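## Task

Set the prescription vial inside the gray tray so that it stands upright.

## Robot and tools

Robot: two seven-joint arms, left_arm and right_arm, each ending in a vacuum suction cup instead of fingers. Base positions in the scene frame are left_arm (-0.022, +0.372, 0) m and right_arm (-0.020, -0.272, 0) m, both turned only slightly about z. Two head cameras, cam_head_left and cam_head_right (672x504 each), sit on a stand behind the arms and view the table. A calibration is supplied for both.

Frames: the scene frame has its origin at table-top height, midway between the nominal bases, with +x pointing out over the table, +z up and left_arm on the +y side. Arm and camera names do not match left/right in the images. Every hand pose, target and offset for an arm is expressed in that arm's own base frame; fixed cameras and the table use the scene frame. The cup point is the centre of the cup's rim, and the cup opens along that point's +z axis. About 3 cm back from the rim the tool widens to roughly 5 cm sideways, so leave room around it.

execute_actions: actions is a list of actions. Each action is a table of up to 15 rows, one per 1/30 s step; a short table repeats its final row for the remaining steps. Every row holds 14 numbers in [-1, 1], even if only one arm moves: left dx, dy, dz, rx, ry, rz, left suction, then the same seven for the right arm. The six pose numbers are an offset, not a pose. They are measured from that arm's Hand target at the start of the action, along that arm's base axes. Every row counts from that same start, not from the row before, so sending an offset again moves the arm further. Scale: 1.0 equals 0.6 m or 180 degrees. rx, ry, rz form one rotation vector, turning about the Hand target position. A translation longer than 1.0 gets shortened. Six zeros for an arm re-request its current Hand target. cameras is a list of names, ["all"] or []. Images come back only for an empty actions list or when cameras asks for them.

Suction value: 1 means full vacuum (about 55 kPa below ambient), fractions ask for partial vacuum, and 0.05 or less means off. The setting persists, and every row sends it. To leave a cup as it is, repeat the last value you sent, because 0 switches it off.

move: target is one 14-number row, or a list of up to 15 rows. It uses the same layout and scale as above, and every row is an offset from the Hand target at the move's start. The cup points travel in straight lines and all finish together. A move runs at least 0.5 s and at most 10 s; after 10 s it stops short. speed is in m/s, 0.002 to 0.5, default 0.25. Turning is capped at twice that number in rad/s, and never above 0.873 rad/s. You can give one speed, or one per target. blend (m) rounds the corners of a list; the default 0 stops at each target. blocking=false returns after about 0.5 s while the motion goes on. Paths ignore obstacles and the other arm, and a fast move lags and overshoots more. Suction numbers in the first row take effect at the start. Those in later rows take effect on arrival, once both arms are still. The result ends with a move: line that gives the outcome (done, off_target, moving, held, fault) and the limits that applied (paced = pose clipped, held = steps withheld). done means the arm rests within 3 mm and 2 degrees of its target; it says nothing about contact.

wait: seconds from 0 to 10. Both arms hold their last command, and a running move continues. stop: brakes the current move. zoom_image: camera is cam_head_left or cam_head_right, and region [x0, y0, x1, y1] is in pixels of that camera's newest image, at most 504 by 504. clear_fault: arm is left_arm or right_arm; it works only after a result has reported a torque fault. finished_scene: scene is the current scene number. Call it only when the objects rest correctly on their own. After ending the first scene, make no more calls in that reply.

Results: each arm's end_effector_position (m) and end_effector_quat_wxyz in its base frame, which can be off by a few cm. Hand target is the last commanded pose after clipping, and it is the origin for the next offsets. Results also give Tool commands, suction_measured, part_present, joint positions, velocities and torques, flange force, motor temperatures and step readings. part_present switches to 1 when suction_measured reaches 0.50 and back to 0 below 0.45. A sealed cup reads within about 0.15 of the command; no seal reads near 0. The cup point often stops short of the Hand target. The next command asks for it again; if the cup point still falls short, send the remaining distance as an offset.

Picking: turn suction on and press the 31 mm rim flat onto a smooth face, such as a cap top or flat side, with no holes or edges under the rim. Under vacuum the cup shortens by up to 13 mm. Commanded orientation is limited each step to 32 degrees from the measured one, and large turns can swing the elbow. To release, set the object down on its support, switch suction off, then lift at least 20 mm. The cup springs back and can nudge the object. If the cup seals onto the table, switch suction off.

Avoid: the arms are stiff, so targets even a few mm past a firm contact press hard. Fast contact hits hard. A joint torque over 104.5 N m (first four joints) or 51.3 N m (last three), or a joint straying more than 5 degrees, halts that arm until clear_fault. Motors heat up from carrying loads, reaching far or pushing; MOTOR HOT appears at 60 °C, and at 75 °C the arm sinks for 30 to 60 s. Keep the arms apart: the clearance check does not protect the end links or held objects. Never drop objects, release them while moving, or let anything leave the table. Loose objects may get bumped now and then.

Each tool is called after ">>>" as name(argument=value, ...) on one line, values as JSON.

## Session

>>> execute_actions(actions=[])

>>> zoom_image(camera="cam_head_left", region=[90, 200, 340, 420])

>>> zoom_image(camera="cam_head_left", region=[300, 200, 550, 420])

>>> zoom_image(camera="cam_head_right", region=[90, 200, 340, 420])

>>> zoom_image(camera="cam_head_right", region=[300, 200, 550, 420])

Scene clock: 0.00 s.
left_arm: end_effector_position=(+0.2980, -0.0530, +0.1046) suction_measured=0.01 part_present=0 end_effector_quat_wxyz=(+0.006, -0.172, +0.967, +0.188) | right_arm: end_effector_position=(+0.1655, +0.3901, +0.3522) suction_measured=0.00 part_present=0 end_effector_quat_wxyz=(-0.423, +0.813, +0.398, +0.030)
Joint positions: left_arm=[0.459 0.537 -0.098 2.166 -0.449 0.682 -2.034] | right_arm=[-0.745 0.117 -0.002 2.037 -1.079 0.951 0.817]
Joint velocities: within noise
Joint torques (N m): no reading
Motor temperatures (°C): left_arm=[35 32 30 32 41 44 44] | right_arm=[34 35 33 32 34 42 38]
Flange force (N): no reading
Hand target: left_arm +0.2980, -0.0530, +0.1046; +0.006, -0.172, +0.967, +0.188 | right_arm +0.1655, +0.3901, +0.3522; -0.423, +0.813, +0.398, +0.030
Tool commands: left_gripper/suction=+0.0 right_gripper/suction=+0.0

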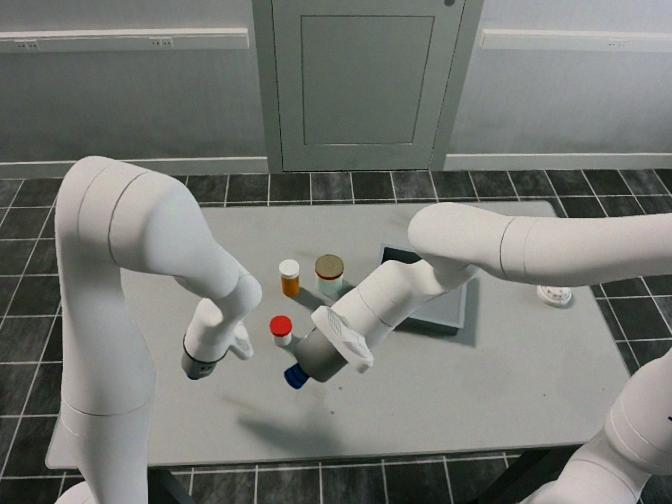

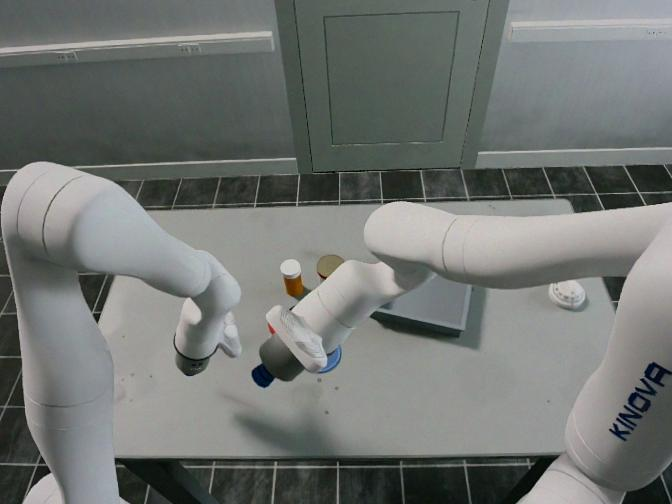

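Scaled by 2.016 from the camera's 672x504 image, which has a finer 960x720 frame.

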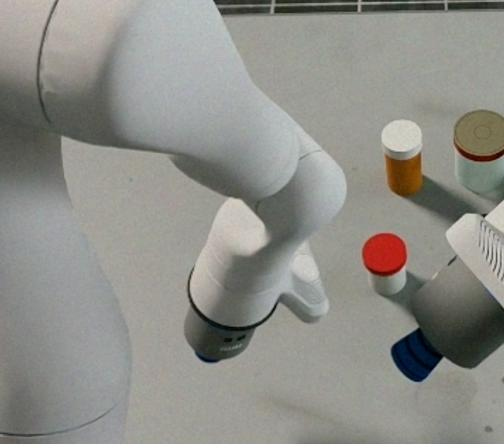

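Scaled by 2.016 from the camera's 672x504 image, which has a finer 960x720 frame.

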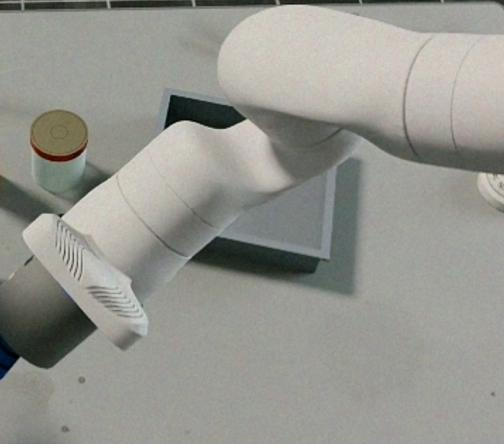

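Scaled by 2.016 from the camera's 672x504 image, which has a finer 960x720 frame.

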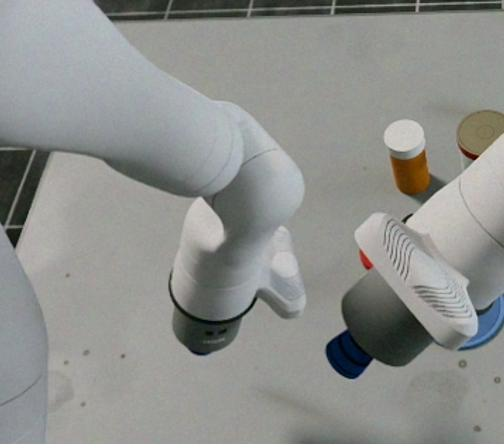

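Scaled by 2.016 from the camera's 672x504 image, which has a finer 960x720 frame.

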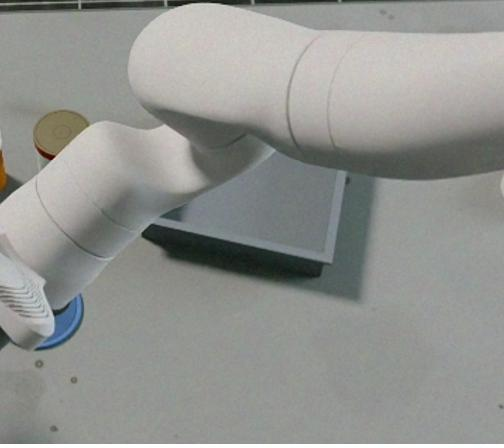

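>>> move(target=[[0,0,0,0,0,0,0,0.391,-0.15,-0.05,-0.259,-0.1048,0,0]], cameras=["all"])

>>> zoom_image(camera="cam_head_left", region=[250, 200, 500, 420])

>>> zoom_image(camera="cam_head_right", region=[250, 200, 500, 420])

Scene clock: 16.20 s.
left_arm: end_effector_position=(+0.2980, -0.0530, +0.1046) suction_measured=0.01 part_present=0 end_effector_quat_wxyz=(+0.006, -0.172, +0.967, +0.188) | right_arm: end_effector_position=(+0.4000, +0.3001, +0.3222) suction_measured=0.00 part_present=0 end_effector_quat_wxyz=(+0.001, +0.898, +0.440, +0.000)
Joint positions: left_arm=[0.459 0.537 -0.098 2.166 -0.449 0.682 -2.034] | right_arm=[-0.835 0.478 0.233 1.3 -0.106 1.376 0.304]
Joint torques (N m): left_arm=[1.44 -11.67 -0.97 -2.25 -0.06 0.53 -0.19] | right_arm=[-0.7 -15.21 1.03 -6.41 -0.28 -0.1 0.09]
Flange force (N): left_arm=[-3.4 1.0 -0.8] | right_arm=[2.8 1.8 -1.6]
Hand target: left_arm +0.2980, -0.0530, +0.1046; +0.006, -0.172, +0.967, +0.188 | right_arm +0.4001, +0.3001, +0.3222; +0.001, +0.898, +0.440, +0.000
Off the commanded pose: left_arm 0.000 m, 0 deg | right_arm 0.000 m, 0 deg.
move: done

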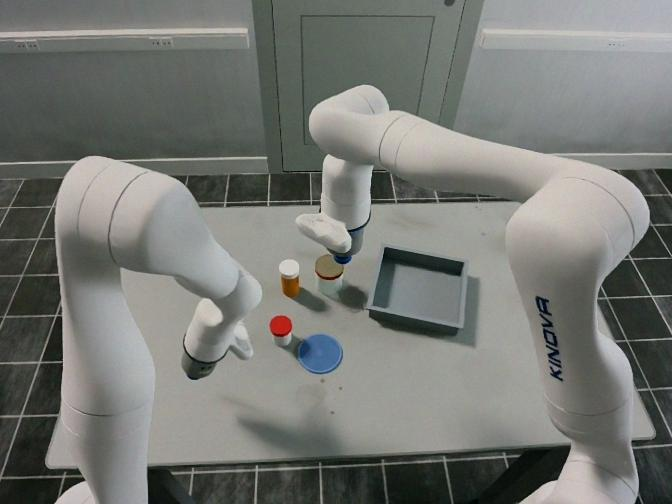

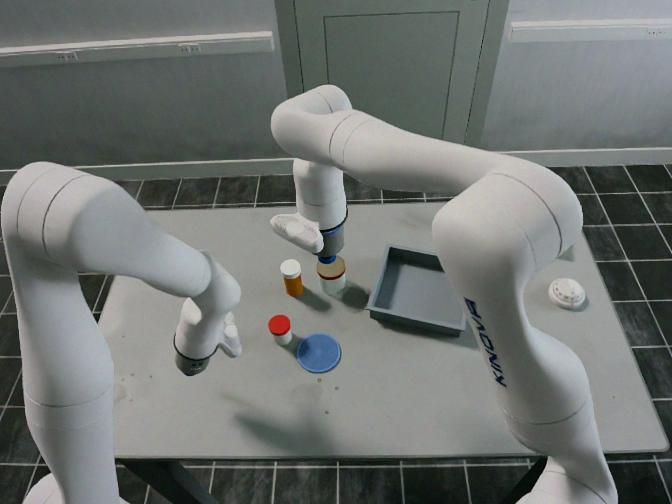

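Scaled by 2.016 from the camera's 672x504 image, which has a finer 960x720 frame.

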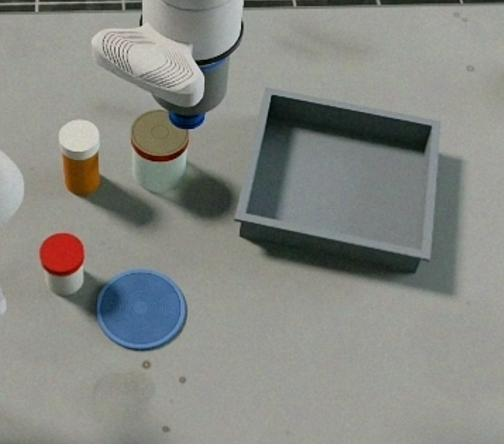

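Scaled by 2.016 from the camera's 672x504 image, which has a finer 960x720 frame.

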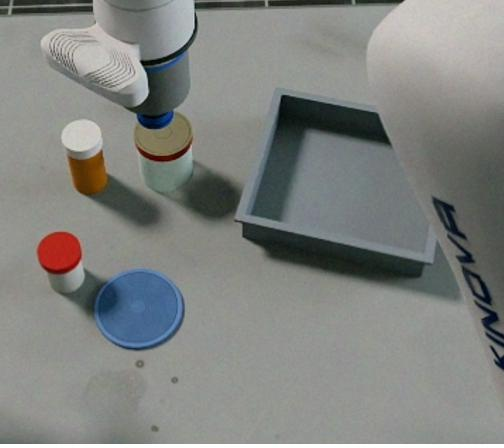

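>>> move(target=[0,0,0,0,0,0,0,0.295,0.168,-0.295,0,0,0,0], cameras=["all"])

>>> zoom_image(camera="cam_head_left", region=[240, 210, 340, 310])

>>> zoom_image(camera="cam_head_right", region=[240, 210, 340, 310])

Scene clock: 24.17 s.
left_arm: end_effector_position=(+0.2980, -0.0530, +0.1046) suction_measured=0.01 part_present=0 end_effector_quat_wxyz=(+0.006, -0.172, +0.967, +0.188) | right_arm: end_effector_position=(+0.5770, +0.4009, +0.1452) suction_measured=0.00 part_present=0 end_effector_quat_wxyz=(+0.001, +0.898, +0.440, +0.000)
Joint positions: left_arm=[0.459 0.537 -0.098 2.166 -0.449 0.682 -2.034] | right_arm=[-0.686 1.184 0.211 0.473 -0.193 1.494 0.321]
Joint torques (N m): left_arm=[1.47 -11.61 -0.98 -2.26 -0.08 0.55 -0.22] | right_arm=[-0.74 -24.01 1.08 -6.37 -0.22 -0.17 0.09]
Flange force (N): left_arm=[-3.3 1.1 -0.8] | right_arm=no reading
Hand target: left_arm +0.2980, -0.0530, +0.1046; +0.006, -0.172, +0.967, +0.188 | right_arm +0.5771, +0.4009, +0.1452; +0.001, +0.898, +0.440, +0.000
Off the commanded pose: left_arm 0.000 m, 0 deg | right_arm 0.000 m, 0 deg.
move: done

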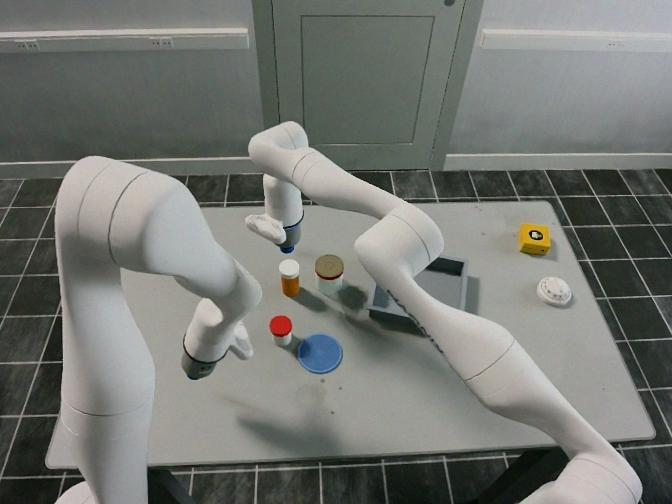

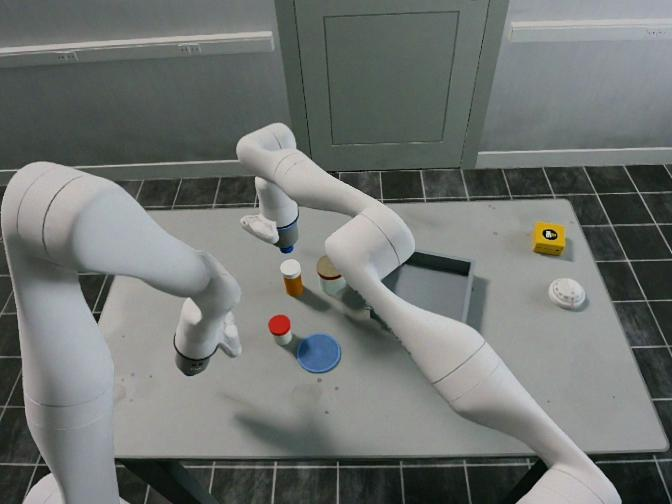

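Scaled by 5.040 from the camera's 672x504 image, which has a finer 960x720 frame.

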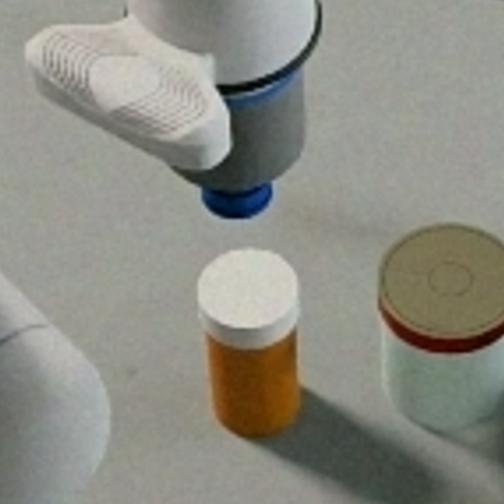

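Scaled by 5.040 from the camera's 672x504 image, which has a finer 960x720 frame.

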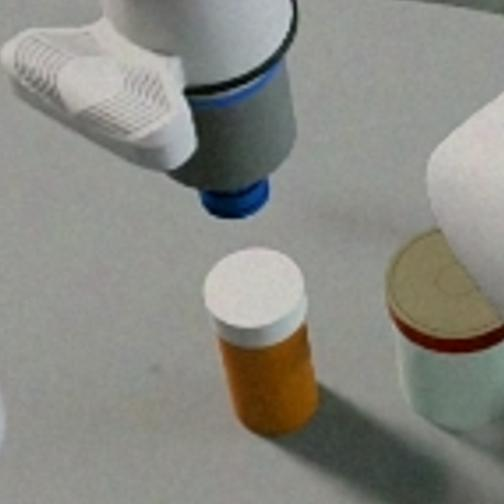

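>>> move(target=[[0,0,0,0,0,0,0,0.005,0.0035,-0.075,0,0,0,1],[0,0,0,0,0,0,0,0.005,0.0035,-0.1,0,0,0,1]], speed=[0.1,0.025])

>>> wait(seconds=0.3)

Scene clock: 34.10 s.
left_arm: end_effector_position=(+0.2980, -0.0530, +0.1046) suction_measured=0.01 part_present=0 end_effector_quat_wxyz=(+0.006, -0.172, +0.967, +0.188) | right_arm: end_effector_position=(+0.5801, +0.4030, +0.0852) suction_measured=0.00 part_present=0 end_effector_quat_wxyz=(+0.001, +0.898, +0.440, +0.000)
Joint positions: left_arm=[0.459 0.537 -0.098 2.166 -0.449 0.682 -2.034] | right_arm=[-0.689 1.243 0.205 0.534 -0.195 1.375 0.327]
Joint torques (N m): left_arm=[1.46 -11.61 -0.98 -2.24 -0.08 0.53 -0.26] | right_arm=[-0.73 -23.08 1.03 -5.78 -0.21 -0.12 0.08]
Flange force (N): left_arm=[-3.3 1.0 -0.8] | right_arm=no reading
Hand target: left_arm +0.2980, -0.0530, +0.1046; +0.006, -0.172, +0.967, +0.188 | right_arm +0.5801, +0.4030, +0.0852; +0.001, +0.898, +0.440, +0.000
Off the commanded pose: left_arm 0.000 m, 0 deg | right_arm 0.000 m, 0 deg.
move: done

Scene clock: 34.40 s.
left_arm: end_effector_position=(+0.2980, -0.0530, +0.1046) suction_measured=0.01 part_present=0 end_effector_quat_wxyz=(+0.006, -0.172, +0.967, +0.188) | right_arm: end_effector_position=(+0.5801, +0.4030, +0.0852) suction_measured=0.00 part_present=0 end_effector_quat_wxyz=(+0.001, +0.898, +0.440, +0.000)
Joint positions: left_arm=[0.459 0.537 -0.098 2.166 -0.449 0.682 -2.034] | right_arm=[-0.689 1.243 0.205 0.534 -0.195 1.375 0.327]
Joint torques (N m): left_arm=[1.51 -11.67 -0.93 -2.28 -0.11 0.56 -0.26] | right_arm=[-0.72 -23.03 1.03 -5.76 -0.25 -0.2 0.09]
Flange force (N): left_arm=[-3.3 1.0 -0.5] | right_arm=no reading
Hand target: left_arm +0.2980, -0.0530, +0.1046; +0.006, -0.172, +0.967, +0.188 | right_arm +0.5801, +0.4030, +0.0852; +0.001, +0.898, +0.440, +0.000
Tool commands: left_gripper/suction=+0.0 right_gripper/suction=+1.0
Off the commanded pose: left_arm 0.000 m, 0 deg | right_arm 0.000 m, 0 deg.
wait: 0.30 s; at rest by 0.17 s

>>> move(target=[0,0,0,0,0,0,0,0,0,-0.009,0,0,0,1], speed=0.025, cameras=["all"])

>>> zoom_image(camera="cam_head_left", region=[240, 210, 340, 310])

>>> zoom_image(camera="cam_head_right", region=[240, 210, 340, 310])

Scene clock: 39.43 s.
left_arm: end_effector_position=(+0.2980, -0.0530, +0.1046) suction_measured=0.01 part_present=0 end_effector_quat_wxyz=(+0.006, -0.172, +0.967, +0.188) | right_arm: end_effector_position=(+0.5801, +0.4030, +0.0798) suction_measured=0.00 part_present=0 end_effector_quat_wxyz=(+0.001, +0.898, +0.440, +0.000)
Joint positions: left_arm=[0.459 0.537 -0.098 2.166 -0.449 0.682 -2.034] | right_arm=[-0.689 1.248 0.204 0.54 -0.195 1.364 0.328]
Joint torques (N m): left_arm=[1.49 -11.65 -0.91 -2.26 -0.11 0.53 -0.23] | right_arm=[-0.84 -20.52 0.87 -4.67 -0.22 -0.15 0.12]
Flange force (N): left_arm=[-3.4 1.0 -0.7] | right_arm=[8.9 3.9 -5.9]
Hand target: left_arm +0.2980, -0.0530, +0.1046; +0.006, -0.172, +0.967, +0.188 | right_arm +0.5801, +0.4030, +0.0798; +0.001, +0.898, +0.440, +0.000
Off the commanded pose: left_arm 0.000 m, 0 deg | right_arm 0.000 m, 0 deg.
move: done

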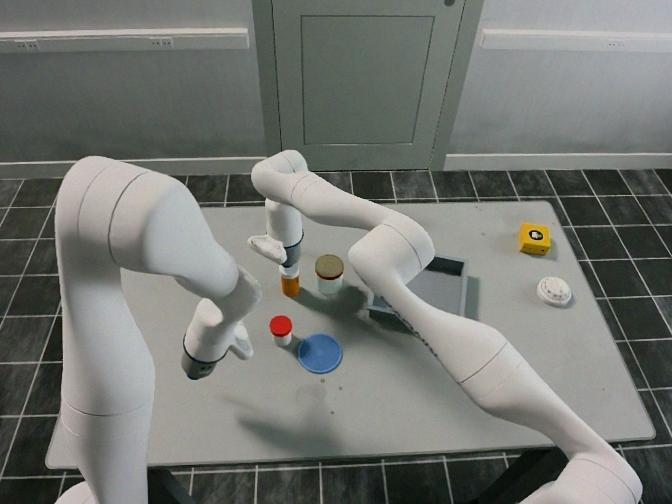

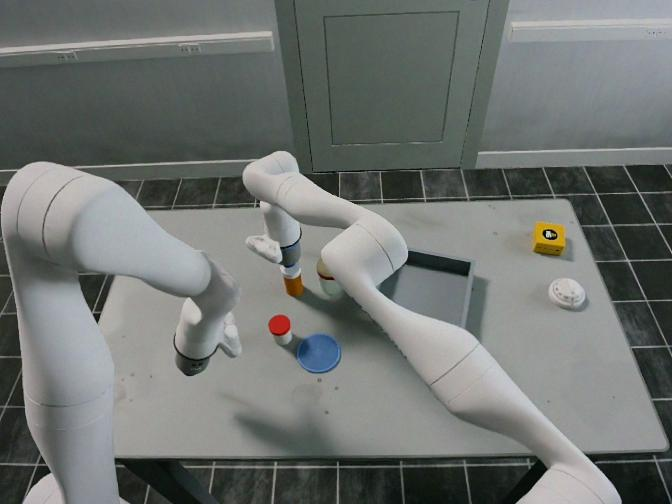

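Scaled by 5.040 from the camera's 672x504 image, which has a finer 960x720 frame.

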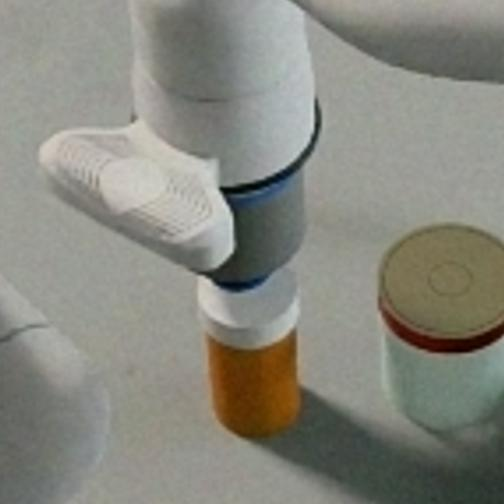

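Scaled by 5.040 from the camera's 672x504 image, which has a finer 960x720 frame.

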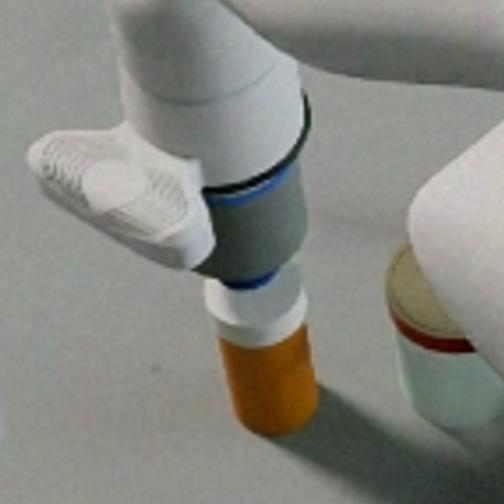

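>>> move(target=[[0,0,0,0,0,0,0,0,0,0.01,0,0,0,1],[0,0,0,0,0,0,0,-0.011,-0.0015,0.01,0,0,0,1],[0,0,0,0,0,0,0,-0.011,-0.0015,-0.002,0,0,0,1]], speed=0.025)

>>> wait(seconds=0.3)

Scene clock: 45.23 s.
left_arm: end_effector_position=(+0.2980, -0.0530, +0.1046) suction_measured=0.01 part_present=0 end_effector_quat_wxyz=(+0.006, -0.172, +0.967, +0.188) | right_arm: end_effector_position=(+0.5735, +0.4021, +0.0786) suction_measured=0.00 part_present=0 end_effector_quat_wxyz=(+0.001, +0.898, +0.440, +0.000)
Joint positions: left_arm=[0.459 0.537 -0.098 2.166 -0.449 0.682 -2.034] | right_arm=[-0.699 1.224 0.203 0.6 -0.194 1.329 0.329]
Joint torques (N m): left_arm=[1.47 -11.64 -0.91 -2.29 -0.06 0.52 -0.23] | right_arm=[-0.88 -19.9 0.87 -4.28 -0.3 -0.02 0.12]
Flange force (N): left_arm=[-3.3 1.1 -0.7] | right_arm=[8.8 3.9 -6.4]
Hand target: left_arm +0.2980, -0.0530, +0.1046; +0.006, -0.172, +0.967, +0.188 | right_arm +0.5735, +0.4021, +0.0786; +0.001, +0.898, +0.440, +0.000
Off the commanded pose: left_arm 0.000 m, 0 deg | right_arm 0.000 m, 0 deg.
move: done

Scene clock: 45.53 s.
left_arm: end_effector_position=(+0.2980, -0.0530, +0.1046) suction_measured=0.01 part_present=0 end_effector_quat_wxyz=(+0.006, -0.172, +0.967, +0.188) | right_arm: end_effector_position=(+0.5735, +0.4021, +0.0786) suction_measured=0.00 part_present=0 end_effector_quat_wxyz=(+0.001, +0.898, +0.440, +0.000)
Joint positions: left_arm=[0.459 0.537 -0.098 2.166 -0.449 0.682 -2.034] | right_arm=[-0.699 1.224 0.203 0.6 -0.194 1.329 0.329]
Joint torques (N m): left_arm=[1.51 -11.62 -0.92 -2.24 -0.08 0.49 -0.25] | right_arm=[-0.89 -19.84 0.86 -4.25 -0.28 -0.04 0.14]
Flange force (N): left_arm=[-3.5 1.0 -0.9] | right_arm=[9.0 3.9 -6.5]
Hand target: left_arm +0.2980, -0.0530, +0.1046; +0.006, -0.172, +0.967, +0.188 | right_arm +0.5735, +0.4021, +0.0786; +0.001, +0.898, +0.440, +0.000
Tool commands: left_gripper/suction=+0.0 right_gripper/suction=+1.0
Off the commanded pose: left_arm 0.000 m, 0 deg | right_arm 0.000 m, 0 deg.
wait: 0.30 s; at rest by 0.17 s

>>> move(target=[0,0,0,0,0,0,0,0,0,-0.004,0,0,0,1], speed=0.025, cameras=["all"])

>>> zoom_image(camera="cam_head_left", region=[265, 240, 315, 300])

>>> zoom_image(camera="cam_head_right", region=[265, 240, 315, 300])

Scene clock: 50.40 s.
left_arm: end_effector_position=(+0.2980, -0.0530, +0.1046) suction_measured=0.01 part_present=0 end_effector_quat_wxyz=(+0.006, -0.172, +0.967, +0.188) | right_arm: end_effector_position=(+0.5735, +0.4021, +0.0762) suction_measured=0.00 part_present=0 end_effector_quat_wxyz=(+0.001, +0.898, +0.440, +0.000)
Joint positions: left_arm=[0.459 0.537 -0.098 2.166 -0.449 0.682 -2.034] | right_arm=[-0.699 1.226 0.203 0.602 -0.194 1.325 0.329]
Joint torques (N m): left_arm=[1.45 -11.62 -0.92 -2.32 -0.08 0.53 -0.24] | right_arm=[-1.05 -12.31 0.25 -1.45 -0.34 -0.3 0.08]
Flange force (N): left_arm=[-3.2 1.1 -0.7] | right_arm=[6.3 3.4 -17.4]
Hand target: left_arm +0.2980, -0.0530, +0.1046; +0.006, -0.172, +0.967, +0.188 | right_arm +0.5735, +0.4021, +0.0762; +0.001, +0.898, +0.440, +0.000
Off the commanded pose: left_arm 0.000 m, 0 deg | right_arm 0.000 m, 0 deg.
move: done

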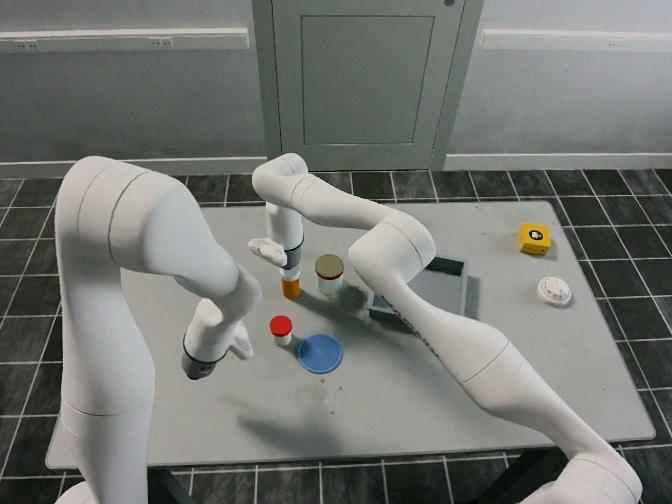

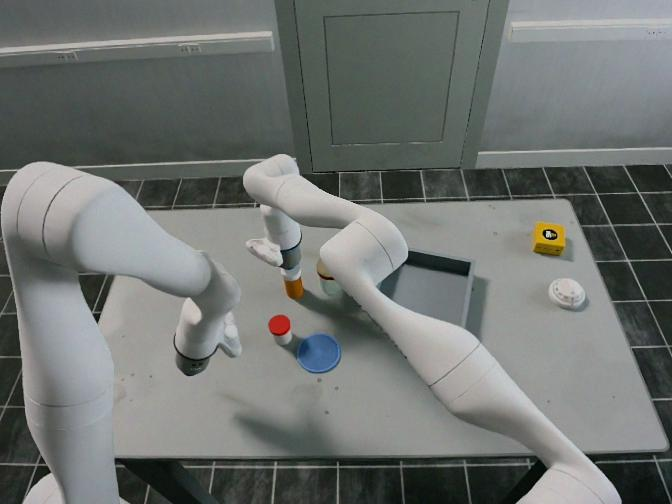

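Scaled by 8.400 from the camera's 672x504 image, which has a finer 960x720 frame.

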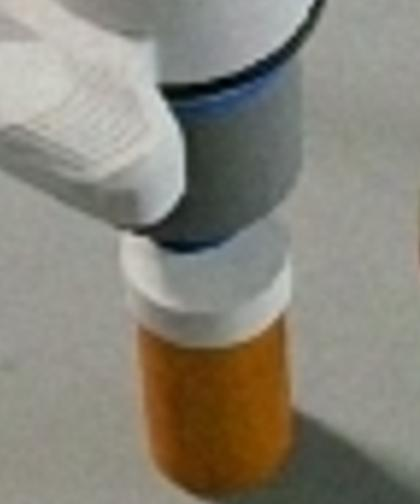

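Scaled by 8.400 from the camera's 672x504 image, which has a finer 960x720 frame.

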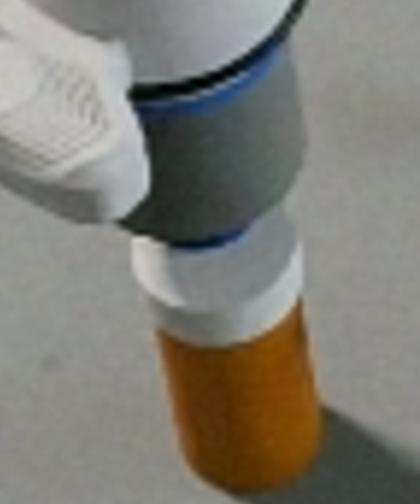

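>>> move(target=[[0,0,0,0,0,0,0,0,0,0.03,0,0,0,1],[0,0,0,0,0,0,0,-0.02,0,0.03,0,0,0,1],[0,0,0,0,0,0,0,-0.02,0,0.008,0,0,0,1]], speed=0.035, cameras=["all"])

>>> zoom_image(camera="cam_head_left", region=[265, 240, 315, 300])

>>> zoom_image(camera="cam_head_right", region=[265, 240, 315, 300])

Scene clock: 63.47 s.
left_arm: end_effector_position=(+0.2980, -0.0530, +0.1046) suction_measured=0.01 part_present=0 end_effector_quat_wxyz=(+0.006, -0.172, +0.967, +0.188) | right_arm: end_effector_position=(+0.5615, +0.4021, +0.0810) suction_measured=0.55 part_present=1 end_effector_quat_wxyz=(+0.001, +0.898, +0.440, +0.000)
Joint positions: left_arm=[0.459 0.537 -0.098 2.166 -0.449 0.682 -2.034] | right_arm=[-0.716 1.184 0.202 0.684 -0.193 1.286 0.327]
Joint torques (N m): left_arm=[1.46 -11.63 -0.89 -2.27 -0.08 0.53 -0.22] | right_arm=[-0.81 -24.16 1.29 -6.3 -0.23 -0.16 0.1]
Flange force (N): left_arm=[-3.3 1.1 -0.7] | right_arm=[7.4 3.3 0.2]
Hand target: left_arm +0.2980, -0.0530, +0.1046; +0.006, -0.172, +0.967, +0.188 | right_arm +0.5615, +0.4021, +0.0810; +0.001, +0.898, +0.440, +0.000
Off the commanded pose: left_arm 0.000 m, 0 deg | right_arm 0.000 m, 0 deg.
move: done

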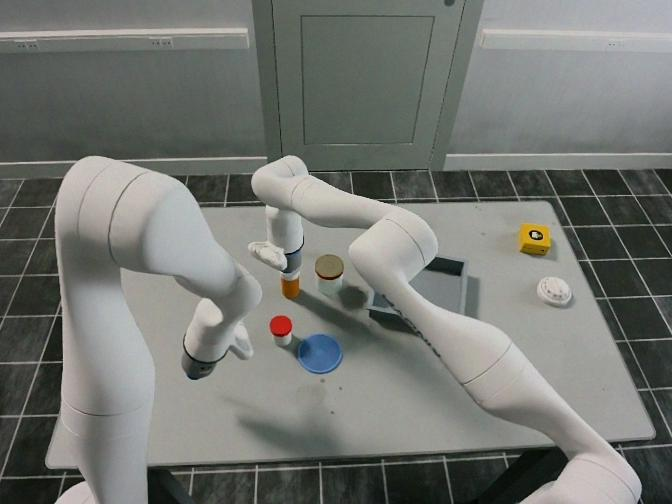

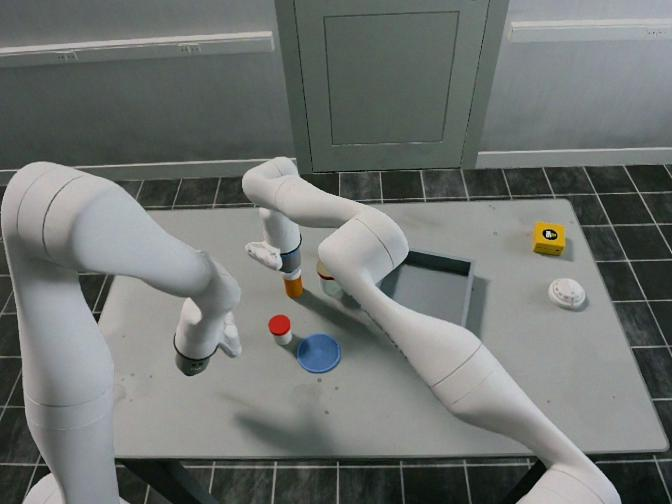

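Scaled by 8.400 from the camera's 672x504 image, which has a finer 960x720 frame.

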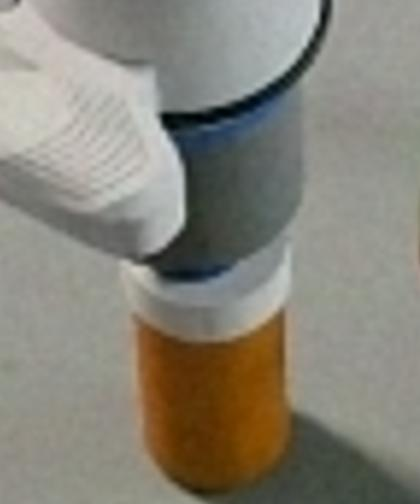

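Scaled by 8.400 from the camera's 672x504 image, which has a finer 960x720 frame.

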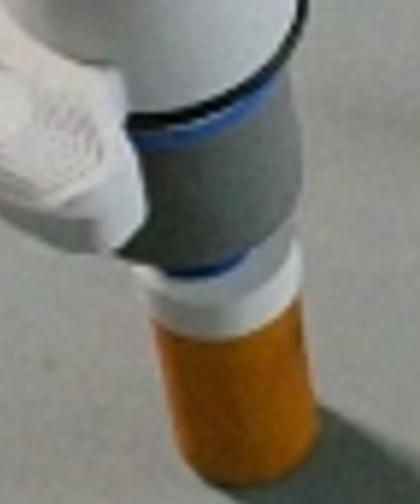

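>>> move(target=[[0,0,0,0,0,0,0,0,0,0.09,0,0,0,1],[0,0,0,0,0,0,0,-0.089,0,0.22,0,0,0,1],[0,0,0,0,0,0,0,-0.089,-0.495,0.22,0,0,0,1],[0,0,0,0,0,0,0,-0.089,-0.495,0.04,0,0,0,1]], blend=[0.02,0.02,0.03,0], speed=[0.1,0.15,0.2,0.15], cameras=["all"])

>>> zoom_image(camera="cam_head_left", region=[350, 210, 500, 340])

Scene clock: 75.50 s.
left_arm: end_effector_position=(+0.2980, -0.0530, +0.1046) suction_measured=0.01 part_present=0 end_effector_quat_wxyz=(+0.006, -0.172, +0.967, +0.188) | right_arm: end_effector_position=(+0.5081, +0.1051, +0.1050) suction_measured=0.95 part_present=1 end_effector_quat_wxyz=(+0.001, +0.898, +0.440, +0.000)
Joint positions: left_arm=[0.459 0.537 -0.098 2.166 -0.449 0.682 -2.034] | right_arm=[-0.376 0.757 0.203 1.569 -0.185 0.834 0.809]
Joint torques (N m): left_arm=[1.48 -11.63 -0.93 -2.32 -0.06 0.53 -0.26] | right_arm=[-0.67 -18.01 1.41 -4.66 -0.18 -0.13 0.09]
Flange force (N): left_arm=[-3.2 1.2 -0.6] | right_arm=[2.2 3.4 0.6]
Hand target: left_arm +0.2980, -0.0530, +0.1046; +0.006, -0.172, +0.967, +0.188 | right_arm +0.5081, +0.1051, +0.1050; +0.001, +0.898, +0.440, +0.000
Off the commanded pose: left_arm 0.000 m, 0 deg | right_arm 0.000 m, 0 deg.
move: done

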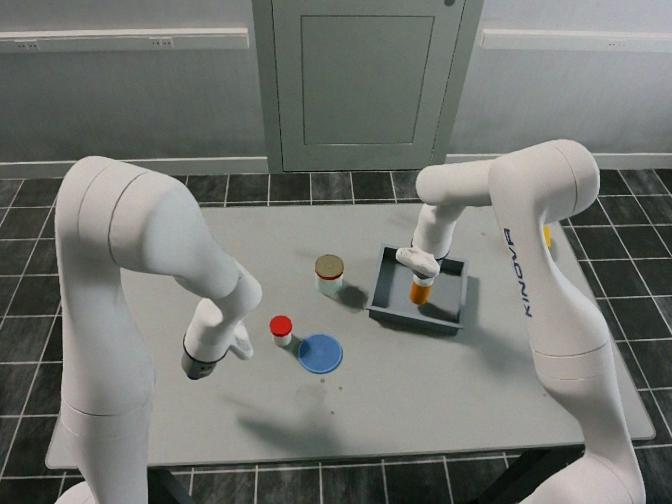

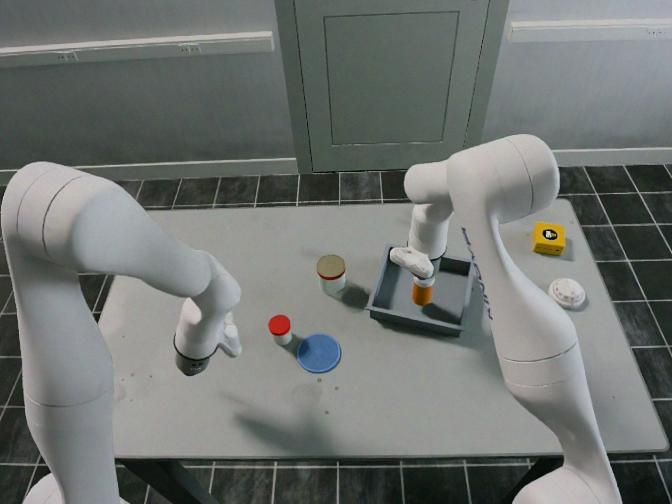

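Scaled by 3.360 from the camera's 672x504 image, which has a finer 960x720 frame.

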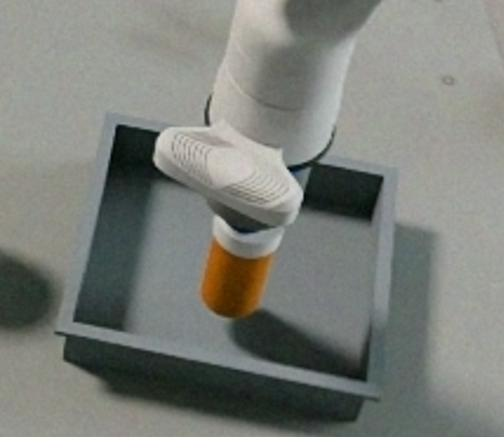

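>>> move(target=[[0,0,0,0,0,0,0,0,0,-0.037,0,0,0,1],[0,0,0,0,0,0,0,0,0,-0.0465,0,0,0,1]], speed=[0.06,0.02])

Scene clock: 82.50 s.
left_arm: end_effector_position=(+0.2980, -0.0530, +0.1046) suction_measured=0.01 part_present=0 end_effector_quat_wxyz=(+0.006, -0.172, +0.967, +0.188) | right_arm: end_effector_position=(+0.5082, +0.1051, +0.0773) suction_measured=0.95 part_present=1 end_effector_quat_wxyz=(+0.001, +0.898, +0.440, +0.000)
Joint positions: left_arm=[0.459 0.537 -0.098 2.166 -0.449 0.682 -2.034] | right_arm=[-0.369 0.803 0.192 1.586 -0.195 0.771 0.817]
Joint torques (N m): left_arm=[1.49 -11.64 -0.9 -2.31 -0.09 0.52 -0.2] | right_arm=[-0.4 1.09 -0.16 1.96 -0.21 -1.41 0.09]
Flange force (N): left_arm=[-3.3 1.2 -0.7] | right_arm=[-1.0 0.2 -38.9]
Hand target: left_arm +0.2980, -0.0530, +0.1046; +0.006, -0.172, +0.967, +0.188 | right_arm +0.5081, +0.1051, +0.0771; +0.001, +0.898, +0.440, +0.000
Off the commanded pose: left_arm 0.000 m, 0 deg | right_arm 0.000 m, 0 deg.
move: done

>>> move(target=[0,0,0,0,0,0,0,0,0,0.0012,0,0,0,0], speed=0.02)

>>> wait(seconds=0.3)

>>> move(target=[[0,0,0,0,0,0,0,0,0,0.04,0,0,0,0],[0,0,0,0,0,0,0,0,0,0.15,0,0,0,0]], speed=[0.05,0.25], cameras=["cam_head_left"])

Scene clock: 87.43 s.
left_arm: end_effector_position=(+0.2980, -0.0530, +0.1046) suction_measured=0.01 part_present=0 end_effector_quat_wxyz=(+0.006, -0.172, +0.967, +0.188) | right_arm: end_effector_position=(+0.5080, +0.1051, +0.0778) suction_measured=0.00 part_present=0 end_effector_quat_wxyz=(+0.001, +0.898, +0.440, +0.000)
Joint positions: left_arm=[0.459 0.537 -0.098 2.166 -0.449 0.682 -2.034] | right_arm=[-0.369 0.802 0.192 1.586 -0.195 0.772 0.817]
Joint torques (N m): left_arm=[1.5 -11.59 -0.93 -2.29 -0.09 0.52 -0.2] | right_arm=[-0.55 -0.02 -0.11 1.92 -0.15 -0.92 0.13]
Flange force (N): left_arm=[-3.4 1.2 -0.9] | right_arm=[-0.7 0.8 -35.8]
Hand target: left_arm +0.2980, -0.0530, +0.1046; +0.006, -0.172, +0.967, +0.188 | right_arm +0.5081, +0.1051, +0.0778; +0.001, +0.898, +0.440, +0.000
Off the commanded pose: left_arm 0.000 m, 0 deg | right_arm 0.000 m, 0 deg.
move: done

Scene clock: 87.73 s.
left_arm: end_effector_position=(+0.2980, -0.0530, +0.1046) suction_measured=0.01 part_present=0 end_effector_quat_wxyz=(+0.006, -0.172, +0.967, +0.188) | right_arm: end_effector_position=(+0.5081, +0.1051, +0.0778) suction_measured=0.00 part_present=0 end_effector_quat_wxyz=(+0.001, +0.898, +0.440, +0.000)
Joint positions: left_arm=[0.459 0.537 -0.098 2.166 -0.449 0.682 -2.034] | right_arm=[-0.369 0.802 0.192 1.586 -0.195 0.772 0.817]
Joint torques (N m): left_arm=[1.45 -11.63 -0.93 -2.31 -0.06 0.55 -0.19] | right_arm=[-0.44 -0.2 -0.13 1.83 -0.16 -0.91 0.08]
Flange force (N): left_arm=[-3.3 1.2 -0.6] | right_arm=[-0.7 0.6 -35.5]
Hand target: left_arm +0.2980, -0.0530, +0.1046; +0.006, -0.172, +0.967, +0.188 | right_arm +0.5081, +0.1051, +0.0778; +0.001, +0.898, +0.440, +0.000
Tool commands: left_gripper/suction=+0.0 right_gripper/suction=+0.0
Off the commanded pose: left_arm 0.000 m, 0 deg | right_arm 0.000 m, 0 deg.
wait: 0.30 s; at rest by 0.17 s

Scene clock: 89.03 s.
left_arm: end_effector_position=(+0.2980, -0.0530, +0.1046) suction_measured=0.01 part_present=0 end_effector_quat_wxyz=(+0.006, -0.172, +0.967, +0.188) | right_arm: end_effector_position=(+0.5081, +0.1051, +0.1678) suction_measured=0.00 part_present=0 end_effector_quat_wxyz=(+0.001, +0.898, +0.440, +0.000)
Joint positions: left_arm=[0.459 0.537 -0.098 2.166 -0.449 0.682 -2.034] | right_arm=[-0.388 0.665 0.225 1.509 -0.163 0.986 0.791]
Joint torques (N m): left_arm=[1.49 -11.6 -0.89 -2.23 -0.06 0.52 -0.25] | right_arm=[-0.7 -16.92 1.34 -5.23 -0.19 -0.12 0.11]
Flange force (N): left_arm=[-3.4 1.1 -0.8] | right_arm=[1.9 3.1 -0.7]
Hand target: left_arm +0.2980, -0.0530, +0.1046; +0.006, -0.172, +0.967, +0.188 | right_arm +0.5081, +0.1051, +0.1678; +0.001, +0.898, +0.440, +0.000
Off the commanded pose: left_arm 0.000 m, 0 deg | right_arm 0.000 m, 0 deg.
move: done
Images, in order (width x height): cam_head_left 672x504.

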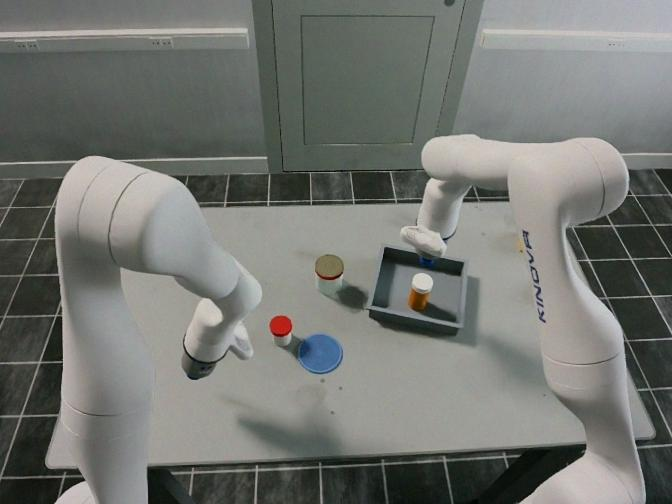

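>>> finished_scene(scene=3)

The scene is finished: the task was done.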